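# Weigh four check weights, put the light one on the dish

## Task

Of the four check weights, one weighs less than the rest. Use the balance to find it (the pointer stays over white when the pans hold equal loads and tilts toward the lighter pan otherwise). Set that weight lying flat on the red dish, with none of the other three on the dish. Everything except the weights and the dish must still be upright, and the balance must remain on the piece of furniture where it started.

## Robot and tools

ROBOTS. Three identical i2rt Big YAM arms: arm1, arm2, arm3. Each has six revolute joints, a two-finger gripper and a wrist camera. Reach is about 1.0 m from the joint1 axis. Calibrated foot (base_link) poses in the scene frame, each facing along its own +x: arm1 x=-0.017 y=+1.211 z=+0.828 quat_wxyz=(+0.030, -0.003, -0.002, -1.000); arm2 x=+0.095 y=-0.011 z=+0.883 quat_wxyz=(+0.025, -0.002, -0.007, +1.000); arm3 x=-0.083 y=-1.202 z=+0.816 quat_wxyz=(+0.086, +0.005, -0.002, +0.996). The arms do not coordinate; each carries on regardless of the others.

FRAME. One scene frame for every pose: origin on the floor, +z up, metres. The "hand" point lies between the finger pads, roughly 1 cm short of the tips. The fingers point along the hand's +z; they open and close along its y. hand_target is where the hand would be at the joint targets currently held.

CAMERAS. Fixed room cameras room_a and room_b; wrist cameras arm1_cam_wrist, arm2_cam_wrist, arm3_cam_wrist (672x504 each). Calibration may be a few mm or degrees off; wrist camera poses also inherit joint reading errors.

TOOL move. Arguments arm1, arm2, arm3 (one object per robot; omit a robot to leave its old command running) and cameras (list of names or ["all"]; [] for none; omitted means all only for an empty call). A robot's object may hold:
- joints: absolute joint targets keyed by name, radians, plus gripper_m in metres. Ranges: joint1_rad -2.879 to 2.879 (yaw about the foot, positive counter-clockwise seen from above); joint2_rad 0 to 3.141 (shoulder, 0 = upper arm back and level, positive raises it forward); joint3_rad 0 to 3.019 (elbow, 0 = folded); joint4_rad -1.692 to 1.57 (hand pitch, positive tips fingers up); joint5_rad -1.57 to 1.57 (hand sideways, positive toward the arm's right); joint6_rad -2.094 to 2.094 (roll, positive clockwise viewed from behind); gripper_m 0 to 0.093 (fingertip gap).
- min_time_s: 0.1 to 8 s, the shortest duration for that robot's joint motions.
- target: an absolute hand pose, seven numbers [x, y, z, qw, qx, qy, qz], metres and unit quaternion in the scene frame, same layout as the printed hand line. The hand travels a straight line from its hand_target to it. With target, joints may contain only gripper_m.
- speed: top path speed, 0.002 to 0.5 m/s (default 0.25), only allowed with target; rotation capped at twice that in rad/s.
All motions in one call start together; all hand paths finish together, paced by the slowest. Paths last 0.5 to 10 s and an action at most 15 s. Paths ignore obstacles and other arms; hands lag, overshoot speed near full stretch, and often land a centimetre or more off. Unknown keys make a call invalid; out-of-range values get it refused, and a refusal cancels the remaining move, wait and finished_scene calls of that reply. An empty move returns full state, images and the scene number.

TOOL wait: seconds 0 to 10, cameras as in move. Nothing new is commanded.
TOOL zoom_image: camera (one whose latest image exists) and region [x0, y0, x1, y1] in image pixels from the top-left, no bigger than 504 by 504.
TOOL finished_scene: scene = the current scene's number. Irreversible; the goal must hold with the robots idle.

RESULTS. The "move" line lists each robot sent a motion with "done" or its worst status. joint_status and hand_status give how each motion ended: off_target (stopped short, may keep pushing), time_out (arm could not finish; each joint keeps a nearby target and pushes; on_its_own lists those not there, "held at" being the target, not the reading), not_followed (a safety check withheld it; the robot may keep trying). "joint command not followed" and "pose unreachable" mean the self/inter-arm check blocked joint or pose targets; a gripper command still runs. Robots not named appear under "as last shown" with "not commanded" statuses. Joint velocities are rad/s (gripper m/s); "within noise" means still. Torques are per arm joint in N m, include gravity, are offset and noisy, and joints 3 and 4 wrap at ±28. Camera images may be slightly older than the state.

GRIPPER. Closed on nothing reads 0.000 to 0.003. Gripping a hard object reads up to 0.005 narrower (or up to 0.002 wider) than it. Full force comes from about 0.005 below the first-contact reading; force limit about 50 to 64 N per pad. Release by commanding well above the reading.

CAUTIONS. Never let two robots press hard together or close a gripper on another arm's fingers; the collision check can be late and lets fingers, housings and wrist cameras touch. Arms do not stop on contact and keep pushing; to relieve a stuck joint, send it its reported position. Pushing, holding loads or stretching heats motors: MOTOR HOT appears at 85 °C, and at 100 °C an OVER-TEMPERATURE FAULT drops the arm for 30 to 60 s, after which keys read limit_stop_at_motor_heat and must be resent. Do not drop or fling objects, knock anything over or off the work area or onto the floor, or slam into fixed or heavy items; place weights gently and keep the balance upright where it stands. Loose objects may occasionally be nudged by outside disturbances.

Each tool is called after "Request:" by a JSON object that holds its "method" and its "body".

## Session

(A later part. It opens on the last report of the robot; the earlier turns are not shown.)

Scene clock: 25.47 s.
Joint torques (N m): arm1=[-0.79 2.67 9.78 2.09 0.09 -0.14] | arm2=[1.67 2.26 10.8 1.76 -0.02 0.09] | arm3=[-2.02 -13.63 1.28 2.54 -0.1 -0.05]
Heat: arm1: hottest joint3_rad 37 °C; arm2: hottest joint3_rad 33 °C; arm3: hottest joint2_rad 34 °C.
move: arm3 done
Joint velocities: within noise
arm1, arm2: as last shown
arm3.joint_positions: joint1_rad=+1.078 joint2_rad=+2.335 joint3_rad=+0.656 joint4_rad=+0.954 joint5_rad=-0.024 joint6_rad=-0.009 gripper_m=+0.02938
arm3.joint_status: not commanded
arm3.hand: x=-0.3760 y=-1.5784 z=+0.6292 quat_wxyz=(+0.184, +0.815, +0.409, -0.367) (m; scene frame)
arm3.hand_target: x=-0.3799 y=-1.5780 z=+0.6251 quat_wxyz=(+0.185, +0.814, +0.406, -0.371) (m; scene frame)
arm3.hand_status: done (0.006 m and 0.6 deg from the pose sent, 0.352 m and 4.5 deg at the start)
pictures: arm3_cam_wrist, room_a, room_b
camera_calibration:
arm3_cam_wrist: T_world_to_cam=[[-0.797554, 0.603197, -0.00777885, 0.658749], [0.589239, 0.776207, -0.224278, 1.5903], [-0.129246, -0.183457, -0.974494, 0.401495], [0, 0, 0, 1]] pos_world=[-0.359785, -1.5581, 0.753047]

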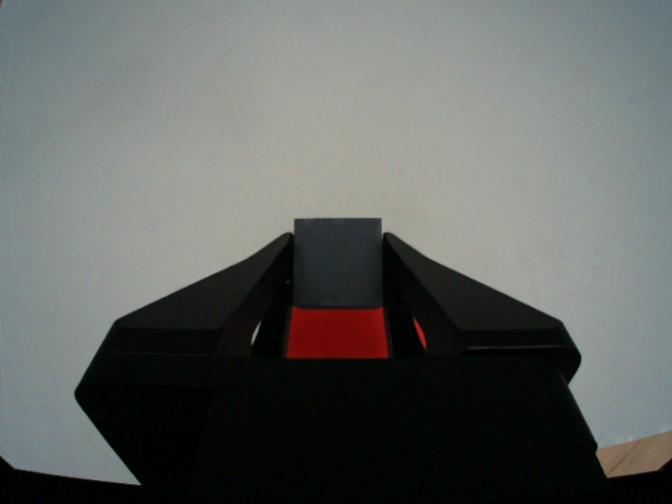

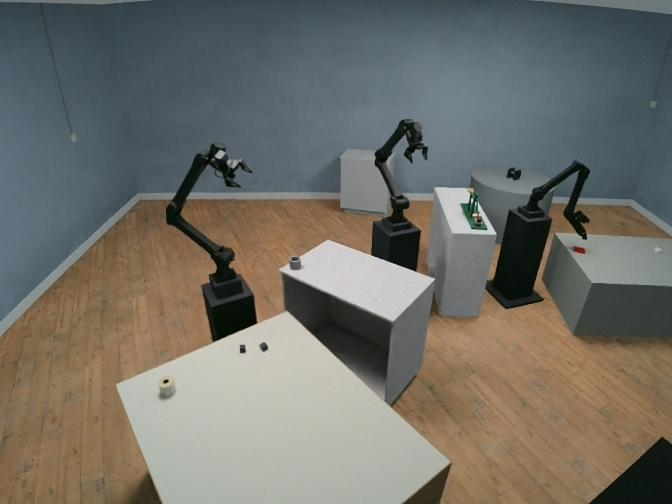

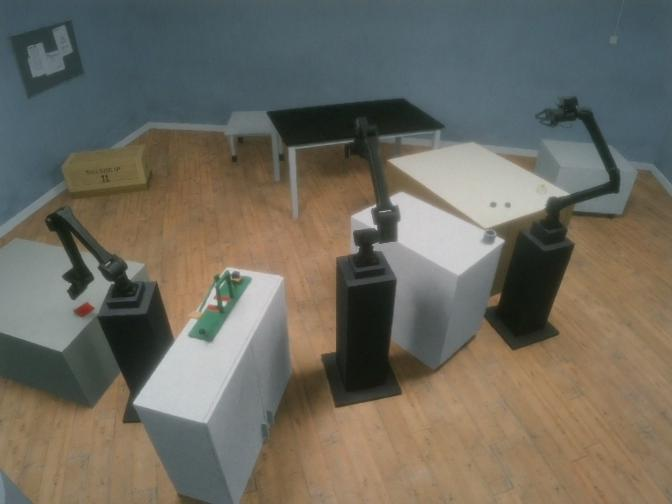

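Request:
{"method": "move", "body": {"arm3": {"target": [-0.379, -1.572, 0.550, 0.1850, 0.8144, 0.4060, -0.3711], "speed": 0.12}, "cameras": ["arm3_cam_wrist", "room_b"]}}

Request:
{"method": "zoom_image", "body": {"camera": "arm3_cam_wrist", "region": [210, 130, 470, 380]}}

Request:
{"method": "zoom_image", "body": {"camera": "room_b", "region": [40, 240, 140, 330]}}

Scene clock: 27.47 s.
Joint torques (N m): arm1=[-0.38 3.19 9.92 2.04 0.09 -0.14] | arm2=[1.61 2.26 10.71 1.81 -0.04 0.09] | arm3=[-1.9 -14.27 0.03 2.52 -0.09 -0.09]
Heat: arm1: hottest joint3_rad 37 °C; arm2: hottest joint3_rad 33 °C; arm3: hottest joint2_rad 35 °C.
move: arm3 done
Joint velocities: within noise
arm1, arm2: as last shown
arm3.joint_positions: joint1_rad=+1.072 joint2_rad=+2.582 joint3_rad=+0.775 joint4_rad=+1.086 joint5_rad=-0.029 joint6_rad=-0.009 gripper_m=+0.02938
arm3.joint_status: not commanded
arm3.hand: x=-0.3776 y=-1.5757 z=+0.5556 quat_wxyz=(+0.185, +0.815, +0.407, -0.369) (m; scene frame)
arm3.hand_target: x=-0.3788 y=-1.5720 z=+0.5501 quat_wxyz=(+0.185, +0.814, +0.406, -0.371) (m; scene frame)
arm3.hand_status: done (0.007 m and 0.3 deg from the pose sent, 0.080 m and 0.6 deg at the start)
pictures: arm3_cam_wrist, room_b
camera_calibration:
arm3_cam_wrist: T_world_to_cam=[[-0.79603, 0.605162, -0.0107395, 0.660687], [0.591049, 0.773399, -0.229162, 1.57163], [-0.130374, -0.188767, -0.973329, 0.320637], [0, 0, 0, 1]] pos_world=[-0.361181, -1.55479, 0.679339]

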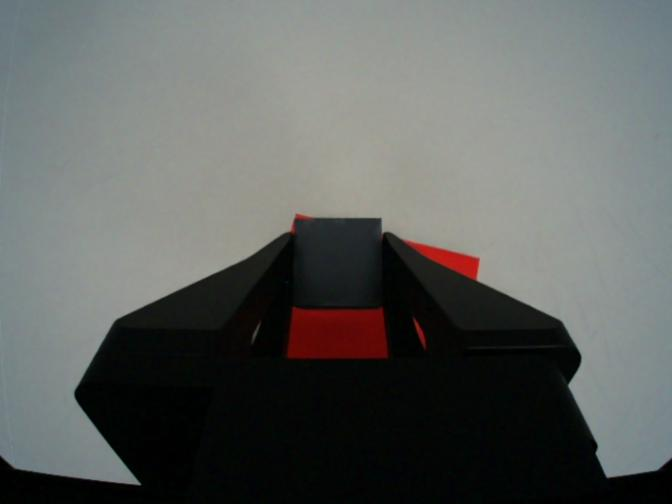

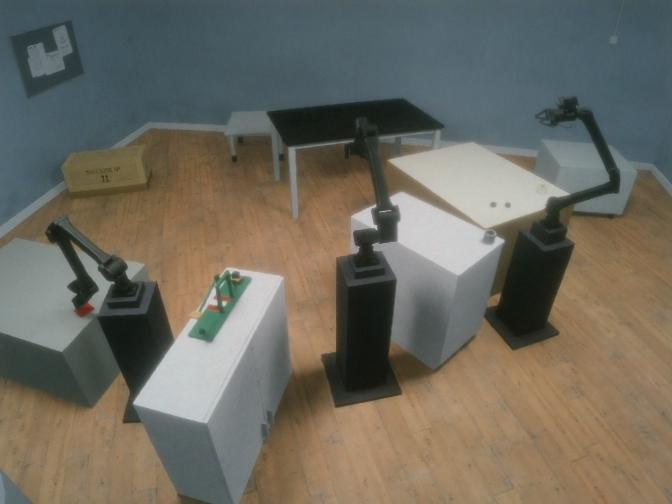

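Scaled by 1.938 from the camera's 672x504 image, which has a finer 960x720 frame.

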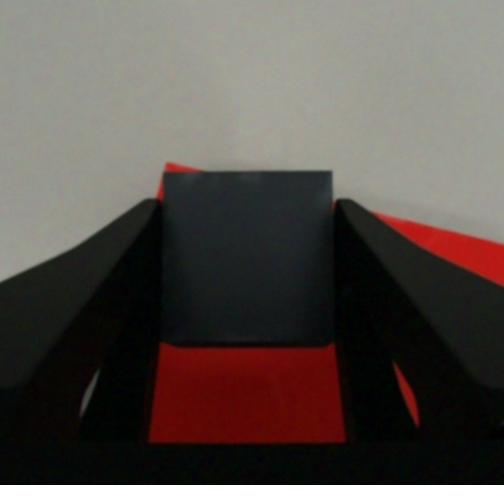

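Scaled by 5.040 from the camera's 672x504 image, which has a finer 960x720 frame.

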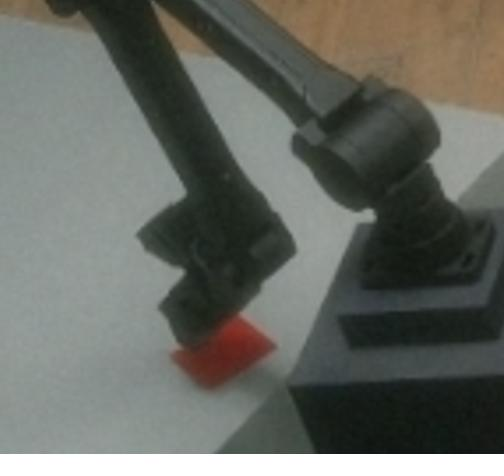

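Request:
{"method": "move", "body": {"arm3": {"target": [-0.374, -1.556, 0.532, 0.1850, 0.8144, 0.4060, -0.3711], "speed": 0.06}, "cameras": ["arm3_cam_wrist", "room_b"]}}

Request:
{"method": "zoom_image", "body": {"camera": "arm3_cam_wrist", "region": [210, 130, 510, 380]}}

Request:
{"method": "zoom_image", "body": {"camera": "room_b", "region": [40, 240, 140, 330]}}

Scene clock: 29.03 s.
Joint torques (N m): arm1=[-0.21 2.96 9.89 2.3 0.09 -0.15] | arm2=[1.67 2.43 10.73 1.77 -0.03 0.09] | arm3=[-1.9 -13.86 -0.27 2.58 -0.1 -0.11]
Heat: arm1: hottest joint3_rad 37 °C; arm2: hottest joint3_rad 33 °C; arm3: hottest joint2_rad 35 °C.
move: arm3 done
Joint velocities: within noise
arm1, arm2: as last shown
arm3.joint_positions: joint1_rad=+1.053 joint2_rad=+2.647 joint3_rad=+0.775 joint4_rad=+1.150 joint5_rad=-0.042 joint6_rad=-0.016 gripper_m=+0.02938
arm3.joint_status: not commanded
arm3.hand: x=-0.3731 y=-1.5596 z=+0.5388 quat_wxyz=(+0.186, +0.816, +0.405, -0.369) (m; scene frame)
arm3.hand_target: x=-0.3738 y=-1.5559 z=+0.5321 quat_wxyz=(+0.185, +0.815, +0.406, -0.371) (m; scene frame)
arm3.hand_status: done (0.008 m and 0.4 deg from the pose sent, 0.031 m and 0.3 deg at the start)
pictures: arm3_cam_wrist, room_b
camera_calibration:
arm3_cam_wrist: T_world_to_cam=[[-0.793618, 0.608252, -0.0141244, 0.661848], [0.594687, 0.770596, -0.229191, 1.5497], [-0.128522, -0.19029, -0.973279, 0.306197], [0, 0, 0, 1]] pos_world=[-0.356979, -1.5385, 0.66254]

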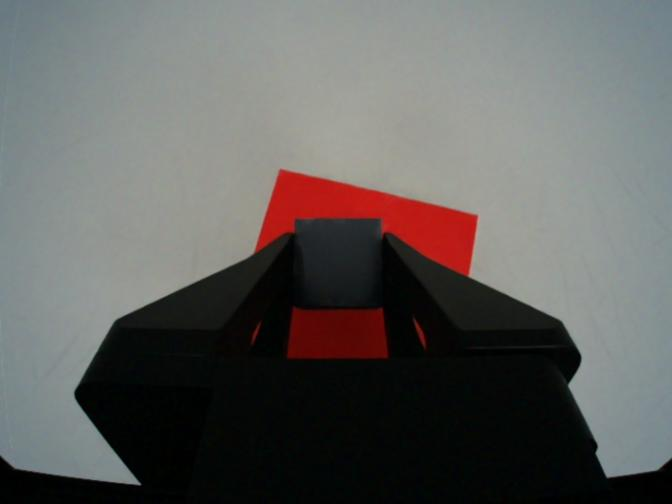

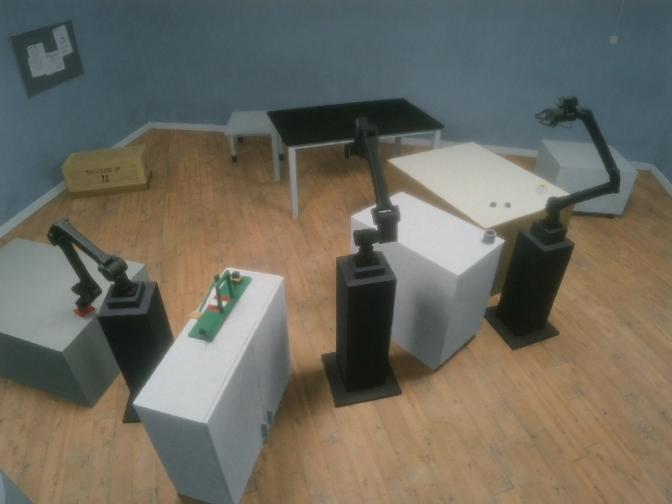

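Scaled by 1.680 from the camera's 672x504 image, which has a finer 960x720 frame.

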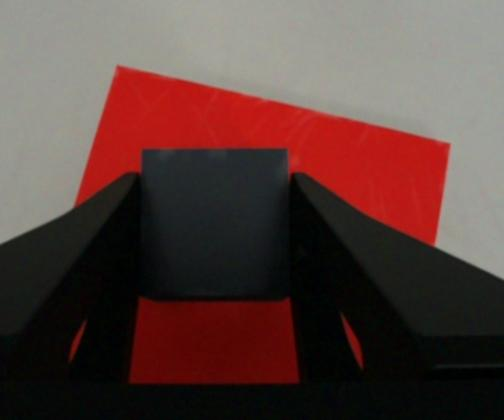

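Scaled by 5.040 from the camera's 672x504 image, which has a finer 960x720 frame.

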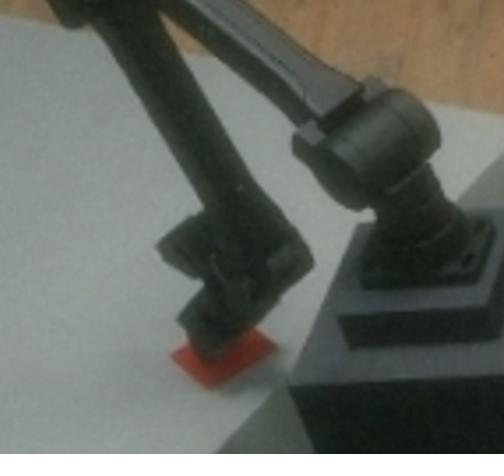

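Request:
{"method": "move", "body": {"arm3": {"target": [-0.374, -1.556, 0.525, 0.1850, 0.8144, 0.4060, -0.3711], "speed": 0.04}}}

Request:
{"method": "move", "body": {"arm3": {"target": [-0.374, -1.556, 0.519, 0.1850, 0.8144, 0.4060, -0.3711], "speed": 0.04}, "cameras": ["arm3_cam_wrist", "room_b"]}}

Request:
{"method": "zoom_image", "body": {"camera": "arm3_cam_wrist", "region": [210, 130, 510, 380]}}

Scene clock: 30.27 s.
Joint torques (N m): arm1=[-0.09 3.19 9.81 2.09 0.11 -0.17] | arm2=[1.61 2.37 10.74 1.78 -0.03 0.08] | arm3=[-1.85 -13.16 -0.25 2.3 -0.09 -0.13]
Heat: arm1: hottest joint3_rad 38 °C; arm2: hottest joint3_rad 34 °C; arm3: hottest joint2_rad 35 °C.
move: arm3 off_target
Joint velocities: within noise
arm1, arm2: as last shown
arm3.joint_positions: joint1_rad=+1.053 joint2_rad=+2.656 joint3_rad=+0.790 joint4_rad=+1.165 joint5_rad=-0.043 joint6_rad=-0.016 gripper_m=+0.02938
arm3.joint_status: not commanded
arm3.hand: x=-0.3771 y=-1.5646 z=+0.5385 quat_wxyz=(+0.190, +0.812, +0.404, -0.377) (m; scene frame)
arm3.hand_target: x=-0.3736 y=-1.5559 z=+0.5255 quat_wxyz=(+0.185, +0.814, +0.406, -0.371) (m; scene frame)
arm3.hand_status: off_target (0.016 m and 0.9 deg from the pose sent, 0.014 m and 0.4 deg at the start)
pictures: none

Scene clock: 31.23 s.
Joint torques (N m): arm1=[-0.09 3.14 9.99 2.14 0.09 -0.13] | arm2=[1.67 2.43 10.77 1.74 -0.02 0.08] | arm3=[-1.9 -12.63 -0.14 2 -0.05 -0.12]
Heat: arm1: hottest joint3_rad 38 °C; arm2: hottest joint3_rad 34 °C; arm3: hottest joint2_rad 35 °C.
move: arm3 off_target
Joint velocities: within noise
arm1, arm2: as last shown
arm3.joint_positions: joint1_rad=+1.053 joint2_rad=+2.664 joint3_rad=+0.800 joint4_rad=+1.178 joint5_rad=-0.043 joint6_rad=-0.016 gripper_m=+0.02938
arm3.joint_status: not commanded
arm3.hand: x=-0.3796 y=-1.5679 z=+0.5385 quat_wxyz=(+0.193, +0.809, +0.403, -0.383) (m; scene frame)
arm3.hand_target: x=-0.3735 y=-1.5558 z=+0.5200 quat_wxyz=(+0.185, +0.814, +0.406, -0.371) (m; scene frame)
arm3.hand_status: off_target (0.024 m and 1.8 deg from the pose sent, 0.022 m and 0.9 deg at the start)
pictures: arm3_cam_wrist, room_b
camera_calibration:
arm3_cam_wrist: T_world_to_cam=[[-0.794995, 0.606465, -0.0135199, 0.658136], [0.58791, 0.764798, -0.263525, 1.5667], [-0.149478, -0.217449, -0.964558, 0.248209], [0, 0, 0, 1]] pos_world=[-0.360761, -1.54337, 0.661173]

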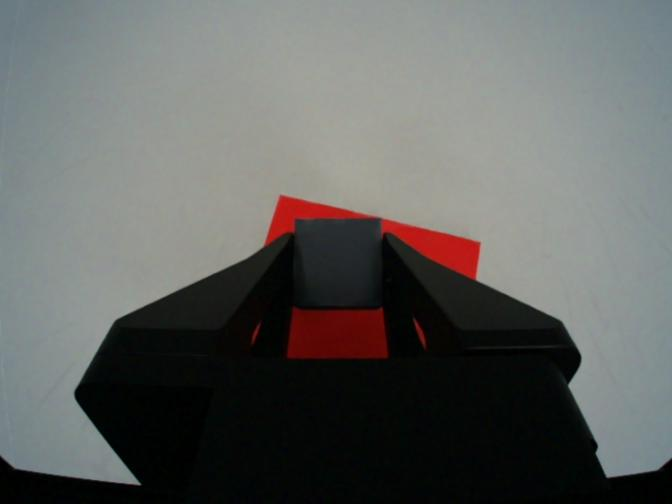

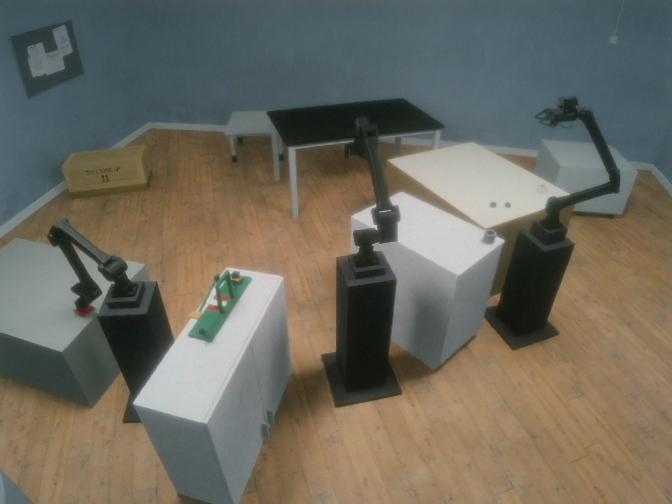

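Scaled by 1.680 from the camera's 672x504 image, which has a finer 960x720 frame.

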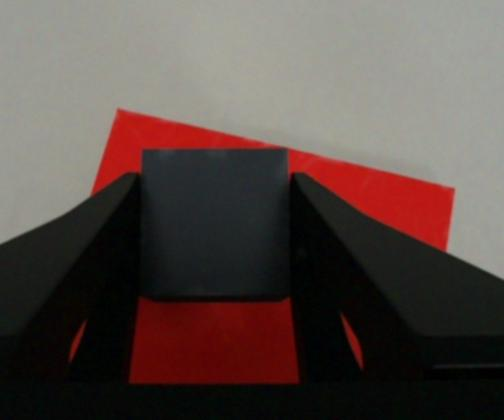

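Request:
{"method": "move", "body": {"arm3": {"target": [-0.371, -1.552, 0.534, 0.1850, 0.8144, 0.4060, -0.3711], "speed": 0.04}, "cameras": ["arm3_cam_wrist"]}}

Request:
{"method": "zoom_image", "body": {"camera": "arm3_cam_wrist", "region": [210, 130, 510, 380]}}

Scene clock: 32.57 s.
Joint torques (N m): arm1=[-0.26 2.67 9.95 2.03 0.11 -0.14] | arm2=[1.55 2.2 10.69 1.8 -0.03 0.09] | arm3=[-1.96 -15.15 -2.21 1.89 -0.09 -0.13]
Heat: arm1: hottest joint3_rad 38 °C; arm2: hottest joint3_rad 34 °C; arm3: hottest joint2_rad 35 °C.
move: arm3 off_target
Joint velocities: within noise
arm1.joint_positions: joint1_rad=+0.776 joint2_rad=+0.602 joint3_rad=+1.507 joint4_rad=-1.261 joint5_rad=+0.098 joint6_rad=+0.607 gripper_m=+0.09396
arm1.joint_status: not commanded
arm1.hand: x=-0.1701 y=+1.0660 z=+1.4453 quat_wxyz=(-0.349, -0.815, -0.066, +0.458) (m; scene frame)
arm1.hand_target: x=-0.1672 y=+1.0692 z=+1.4585 quat_wxyz=(-0.357, -0.807, -0.065, +0.467) (m; scene frame)
arm1.hand_status: not commanded
arm2.joint_positions: joint1_rad=+0.021 joint2_rad=+0.603 joint3_rad=+1.379 joint4_rad=-1.633 joint5_rad=-0.031 joint6_rad=+0.148 gripper_m=+0.09396
arm2.joint_status: not commanded
arm2.hand: x=-0.0901 y=-0.0176 z=+1.3638 quat_wxyz=(+0.028, +0.934, -0.076, -0.347) (m; scene frame)
arm2.hand_target: x=-0.0886 y=-0.0177 z=+1.3731 quat_wxyz=(+0.029, +0.930, -0.075, -0.358) (m; scene frame)
arm2.hand_status: not commanded
arm3.joint_positions: joint1_rad=+1.053 joint2_rad=+2.664 joint3_rad=+0.788 joint4_rad=+1.183 joint5_rad=-0.043 joint6_rad=-0.016 gripper_m=+0.02938
arm3.joint_status: not commanded
arm3.hand: x=-0.3762 y=-1.5634 z=+0.5384 quat_wxyz=(+0.192, +0.810, +0.403, -0.380) (m; scene frame)
arm3.hand_target: x=-0.3709 y=-1.5521 z=+0.5341 quat_wxyz=(+0.185, +0.814, +0.406, -0.371) (m; scene frame)
arm3.hand_status: off_target (0.013 m and 1.4 deg from the pose sent, 0.019 m and 1.8 deg at the start)
pictures: arm3_cam_wrist
camera_calibration:
arm3_cam_wrist: T_world_to_cam=[[-0.794641, 0.606922, -0.0138499, 0.65925], [0.589535, 0.766029, -0.256218, 1.55987], [-0.144895, -0.211767, -0.96652, 0.261339], [0, 0, 0, 1]] pos_world=[-0.357865, -1.53968, 0.661387]

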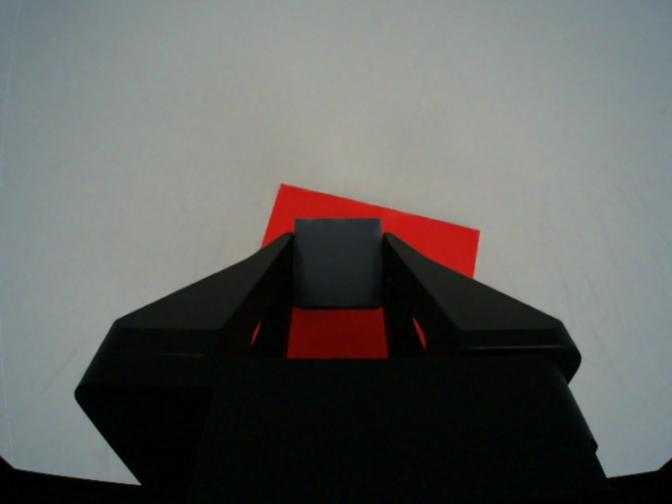

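Scaled by 1.680 from the camera's 672x504 image, which has a finer 960x720 frame.

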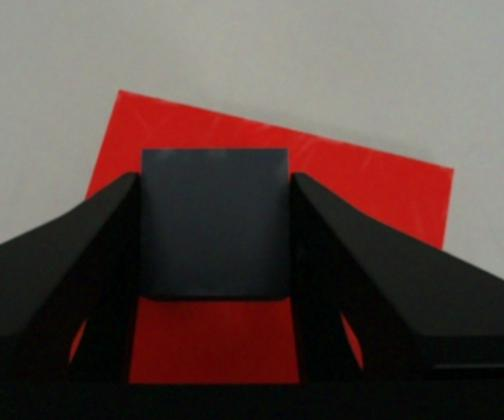

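Request:
{"method": "move", "body": {"arm3": {"joints": {"gripper_m": 0.034}}}}

Request:
{"method": "move", "body": {"arm3": {"joints": {"gripper_m": 0.068}}, "cameras": ["arm3_cam_wrist"]}}

Request:
{"method": "zoom_image", "body": {"camera": "arm3_cam_wrist", "region": [210, 130, 510, 380]}}

Scene clock: 35.00 s.
Joint torques (N m): arm1=[-0.56 3.19 10.04 2.15 0.11 -0.19] | arm2=[1.67 2.2 10.74 1.77 -0.03 0.07] | arm3=[-1.9 -14.97 -1.59 1.84 -0.08 -0.14]
Heat: arm1: hottest joint3_rad 38 °C; arm2: hottest joint3_rad 34 °C; arm3: hottest joint2_rad 35 °C.
move: arm3 done
Joint velocities: within noise
arm1, arm2: as last shown
arm3.joint_positions: joint1_rad=+1.053 joint2_rad=+2.664 joint3_rad=+0.778 joint4_rad=+1.183 joint5_rad=-0.043 joint6_rad=-0.017 gripper_m=+0.03392
arm3.joint_status: all done
arm3.hand: x=-0.3731 y=-1.5595 z=+0.5377 quat_wxyz=(+0.190, +0.812, +0.404, -0.376) (m; scene frame)
arm3.hand_target: x=-0.3710 y=-1.5521 z=+0.5341 quat_wxyz=(+0.185, +0.815, +0.406, -0.371) (m; scene frame)
arm3.hand_status: not commanded
pictures: none

Scene clock: 35.63 s.
Joint torques (N m): arm1=[0.15 3.02 10 2.25 0.12 -0.17] | arm2=[1.38 2.32 10.78 1.77 -0.03 0.08] | arm3=[-1.96 -15.03 -1.57 1.87 -0.08 -0.12]
Heat: arm1: hottest joint3_rad 38 °C; arm2: hottest joint3_rad 34 °C; arm3: hottest joint2_rad 35 °C.
move: arm3 done
Joint velocities: within noise
arm1, arm2: as last shown
arm3.joint_positions: joint1_rad=+1.053 joint2_rad=+2.664 joint3_rad=+0.778 joint4_rad=+1.183 joint5_rad=-0.043 joint6_rad=-0.017 gripper_m=+0.06781
arm3.joint_status: all done
arm3.hand: x=-0.3731 y=-1.5595 z=+0.5377 quat_wxyz=(+0.190, +0.812, +0.404, -0.376) (m; scene frame)
arm3.hand_target: x=-0.3710 y=-1.5521 z=+0.5341 quat_wxyz=(+0.185, +0.814, +0.406, -0.371) (m; scene frame)
arm3.hand_status: not commanded
pictures: arm3_cam_wrist
camera_calibration:
arm3_cam_wrist: T_world_to_cam=[[-0.794596, 0.606987, -0.0135669, 0.659117], [0.590896, 0.768012, -0.246982, 1.55345], [-0.139495, -0.204267, -0.968925, 0.276894], [0, 0, 0, 1]] pos_world=[-0.35557, -1.53658, 0.660905]

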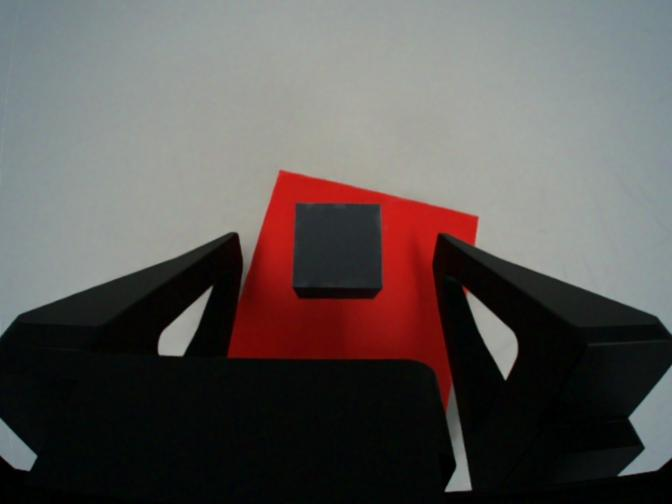

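Scaled by 1.680 from the camera's 672x504 image, which has a finer 960x720 frame.

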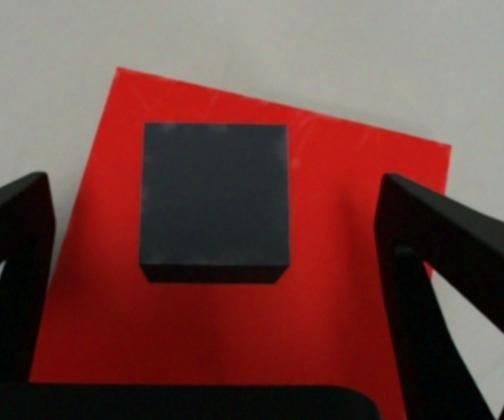

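Request:
{"method": "move", "body": {"arm3": {"target": [-0.355, -1.535, 0.67, 0.1850, 0.8144, 0.4060, -0.3711], "speed": 0.12}, "cameras": ["arm3_cam_wrist", "room_a", "room_b"]}}

Request:
{"method": "zoom_image", "body": {"camera": "room_b", "region": [40, 250, 260, 350]}}

Scene clock: 37.73 s.
Joint torques (N m): arm1=[-0.32 3.08 9.77 2.19 0.09 -0.14] | arm2=[1.55 2.43 10.73 1.8 -0.03 0.09] | arm3=[-2.02 -14.21 -0.32 1.47 -0.09 -0.14]
Heat: arm1: hottest joint3_rad 38 °C; arm2: hottest joint3_rad 35 °C; arm3: hottest joint2_rad 36 °C.
move: arm3 done
Joint velocities: within noise
arm1, arm2: as last shown
arm3.joint_positions: joint1_rad=+1.053 joint2_rad=+2.224 joint3_rad=+0.491 joint4_rad=+1.019 joint5_rad=-0.043 joint6_rad=-0.017 gripper_m=+0.06790
arm3.joint_status: not commanded
arm3.hand: x=-0.3537 y=-1.5381 z=+0.6675 quat_wxyz=(+0.188, +0.814, +0.405, -0.371) (m; scene frame)
arm3.hand_target: x=-0.3551 y=-1.5351 z=+0.6700 quat_wxyz=(+0.185, +0.814, +0.406, -0.371) (m; scene frame)
arm3.hand_status: done (0.004 m and 0.3 deg from the pose sent, 0.136 m and 0.9 deg at the start)
pictures: arm3_cam_wrist, room_a, room_b
camera_calibration:
arm3_cam_wrist: T_world_to_cam=[[-0.794562, 0.607029, -0.0136933, 0.663516], [0.592459, 0.770161, -0.236314, 1.55436], [-0.132903, -0.195879, -0.97158, 0.426751], [0, 0, 0, 1]] pos_world=[-0.336976, -1.51629, 0.791026]

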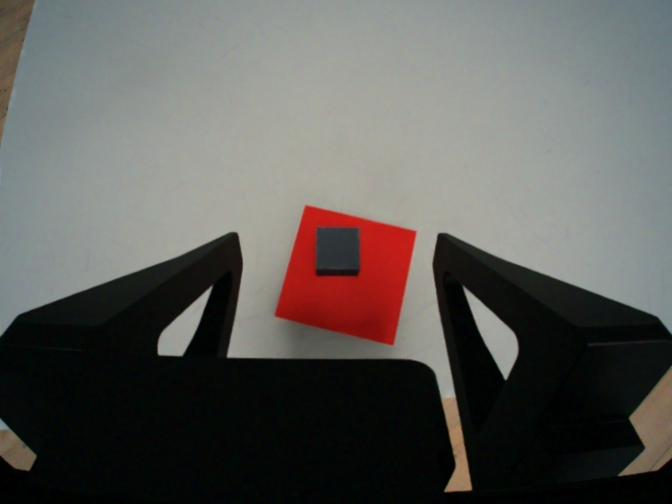

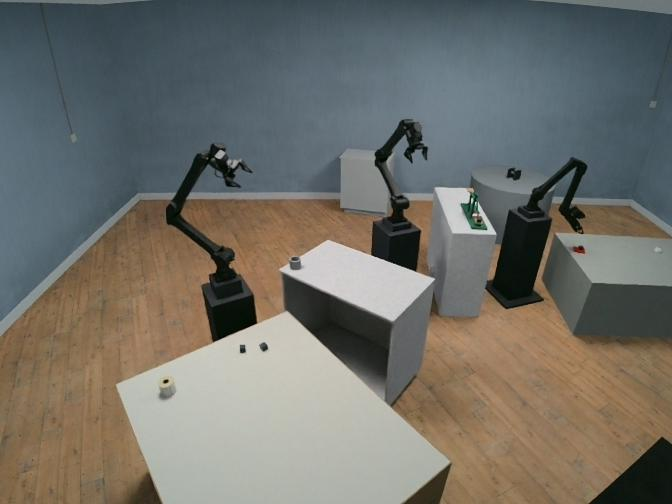

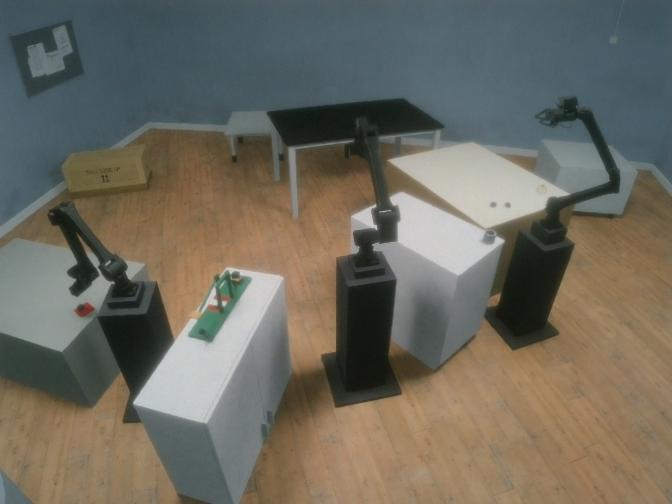

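Scaled by 2.291 from the camera's 672x504 image, which has a finer 960x720 frame.

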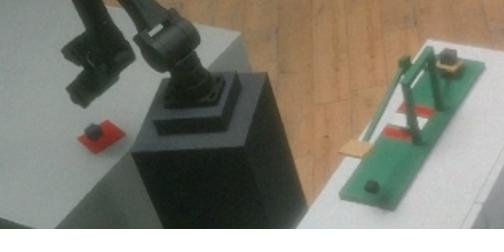

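Request:
{"method": "finished_scene", "body": {"scene": 2}}

The scene is finished: the task was done.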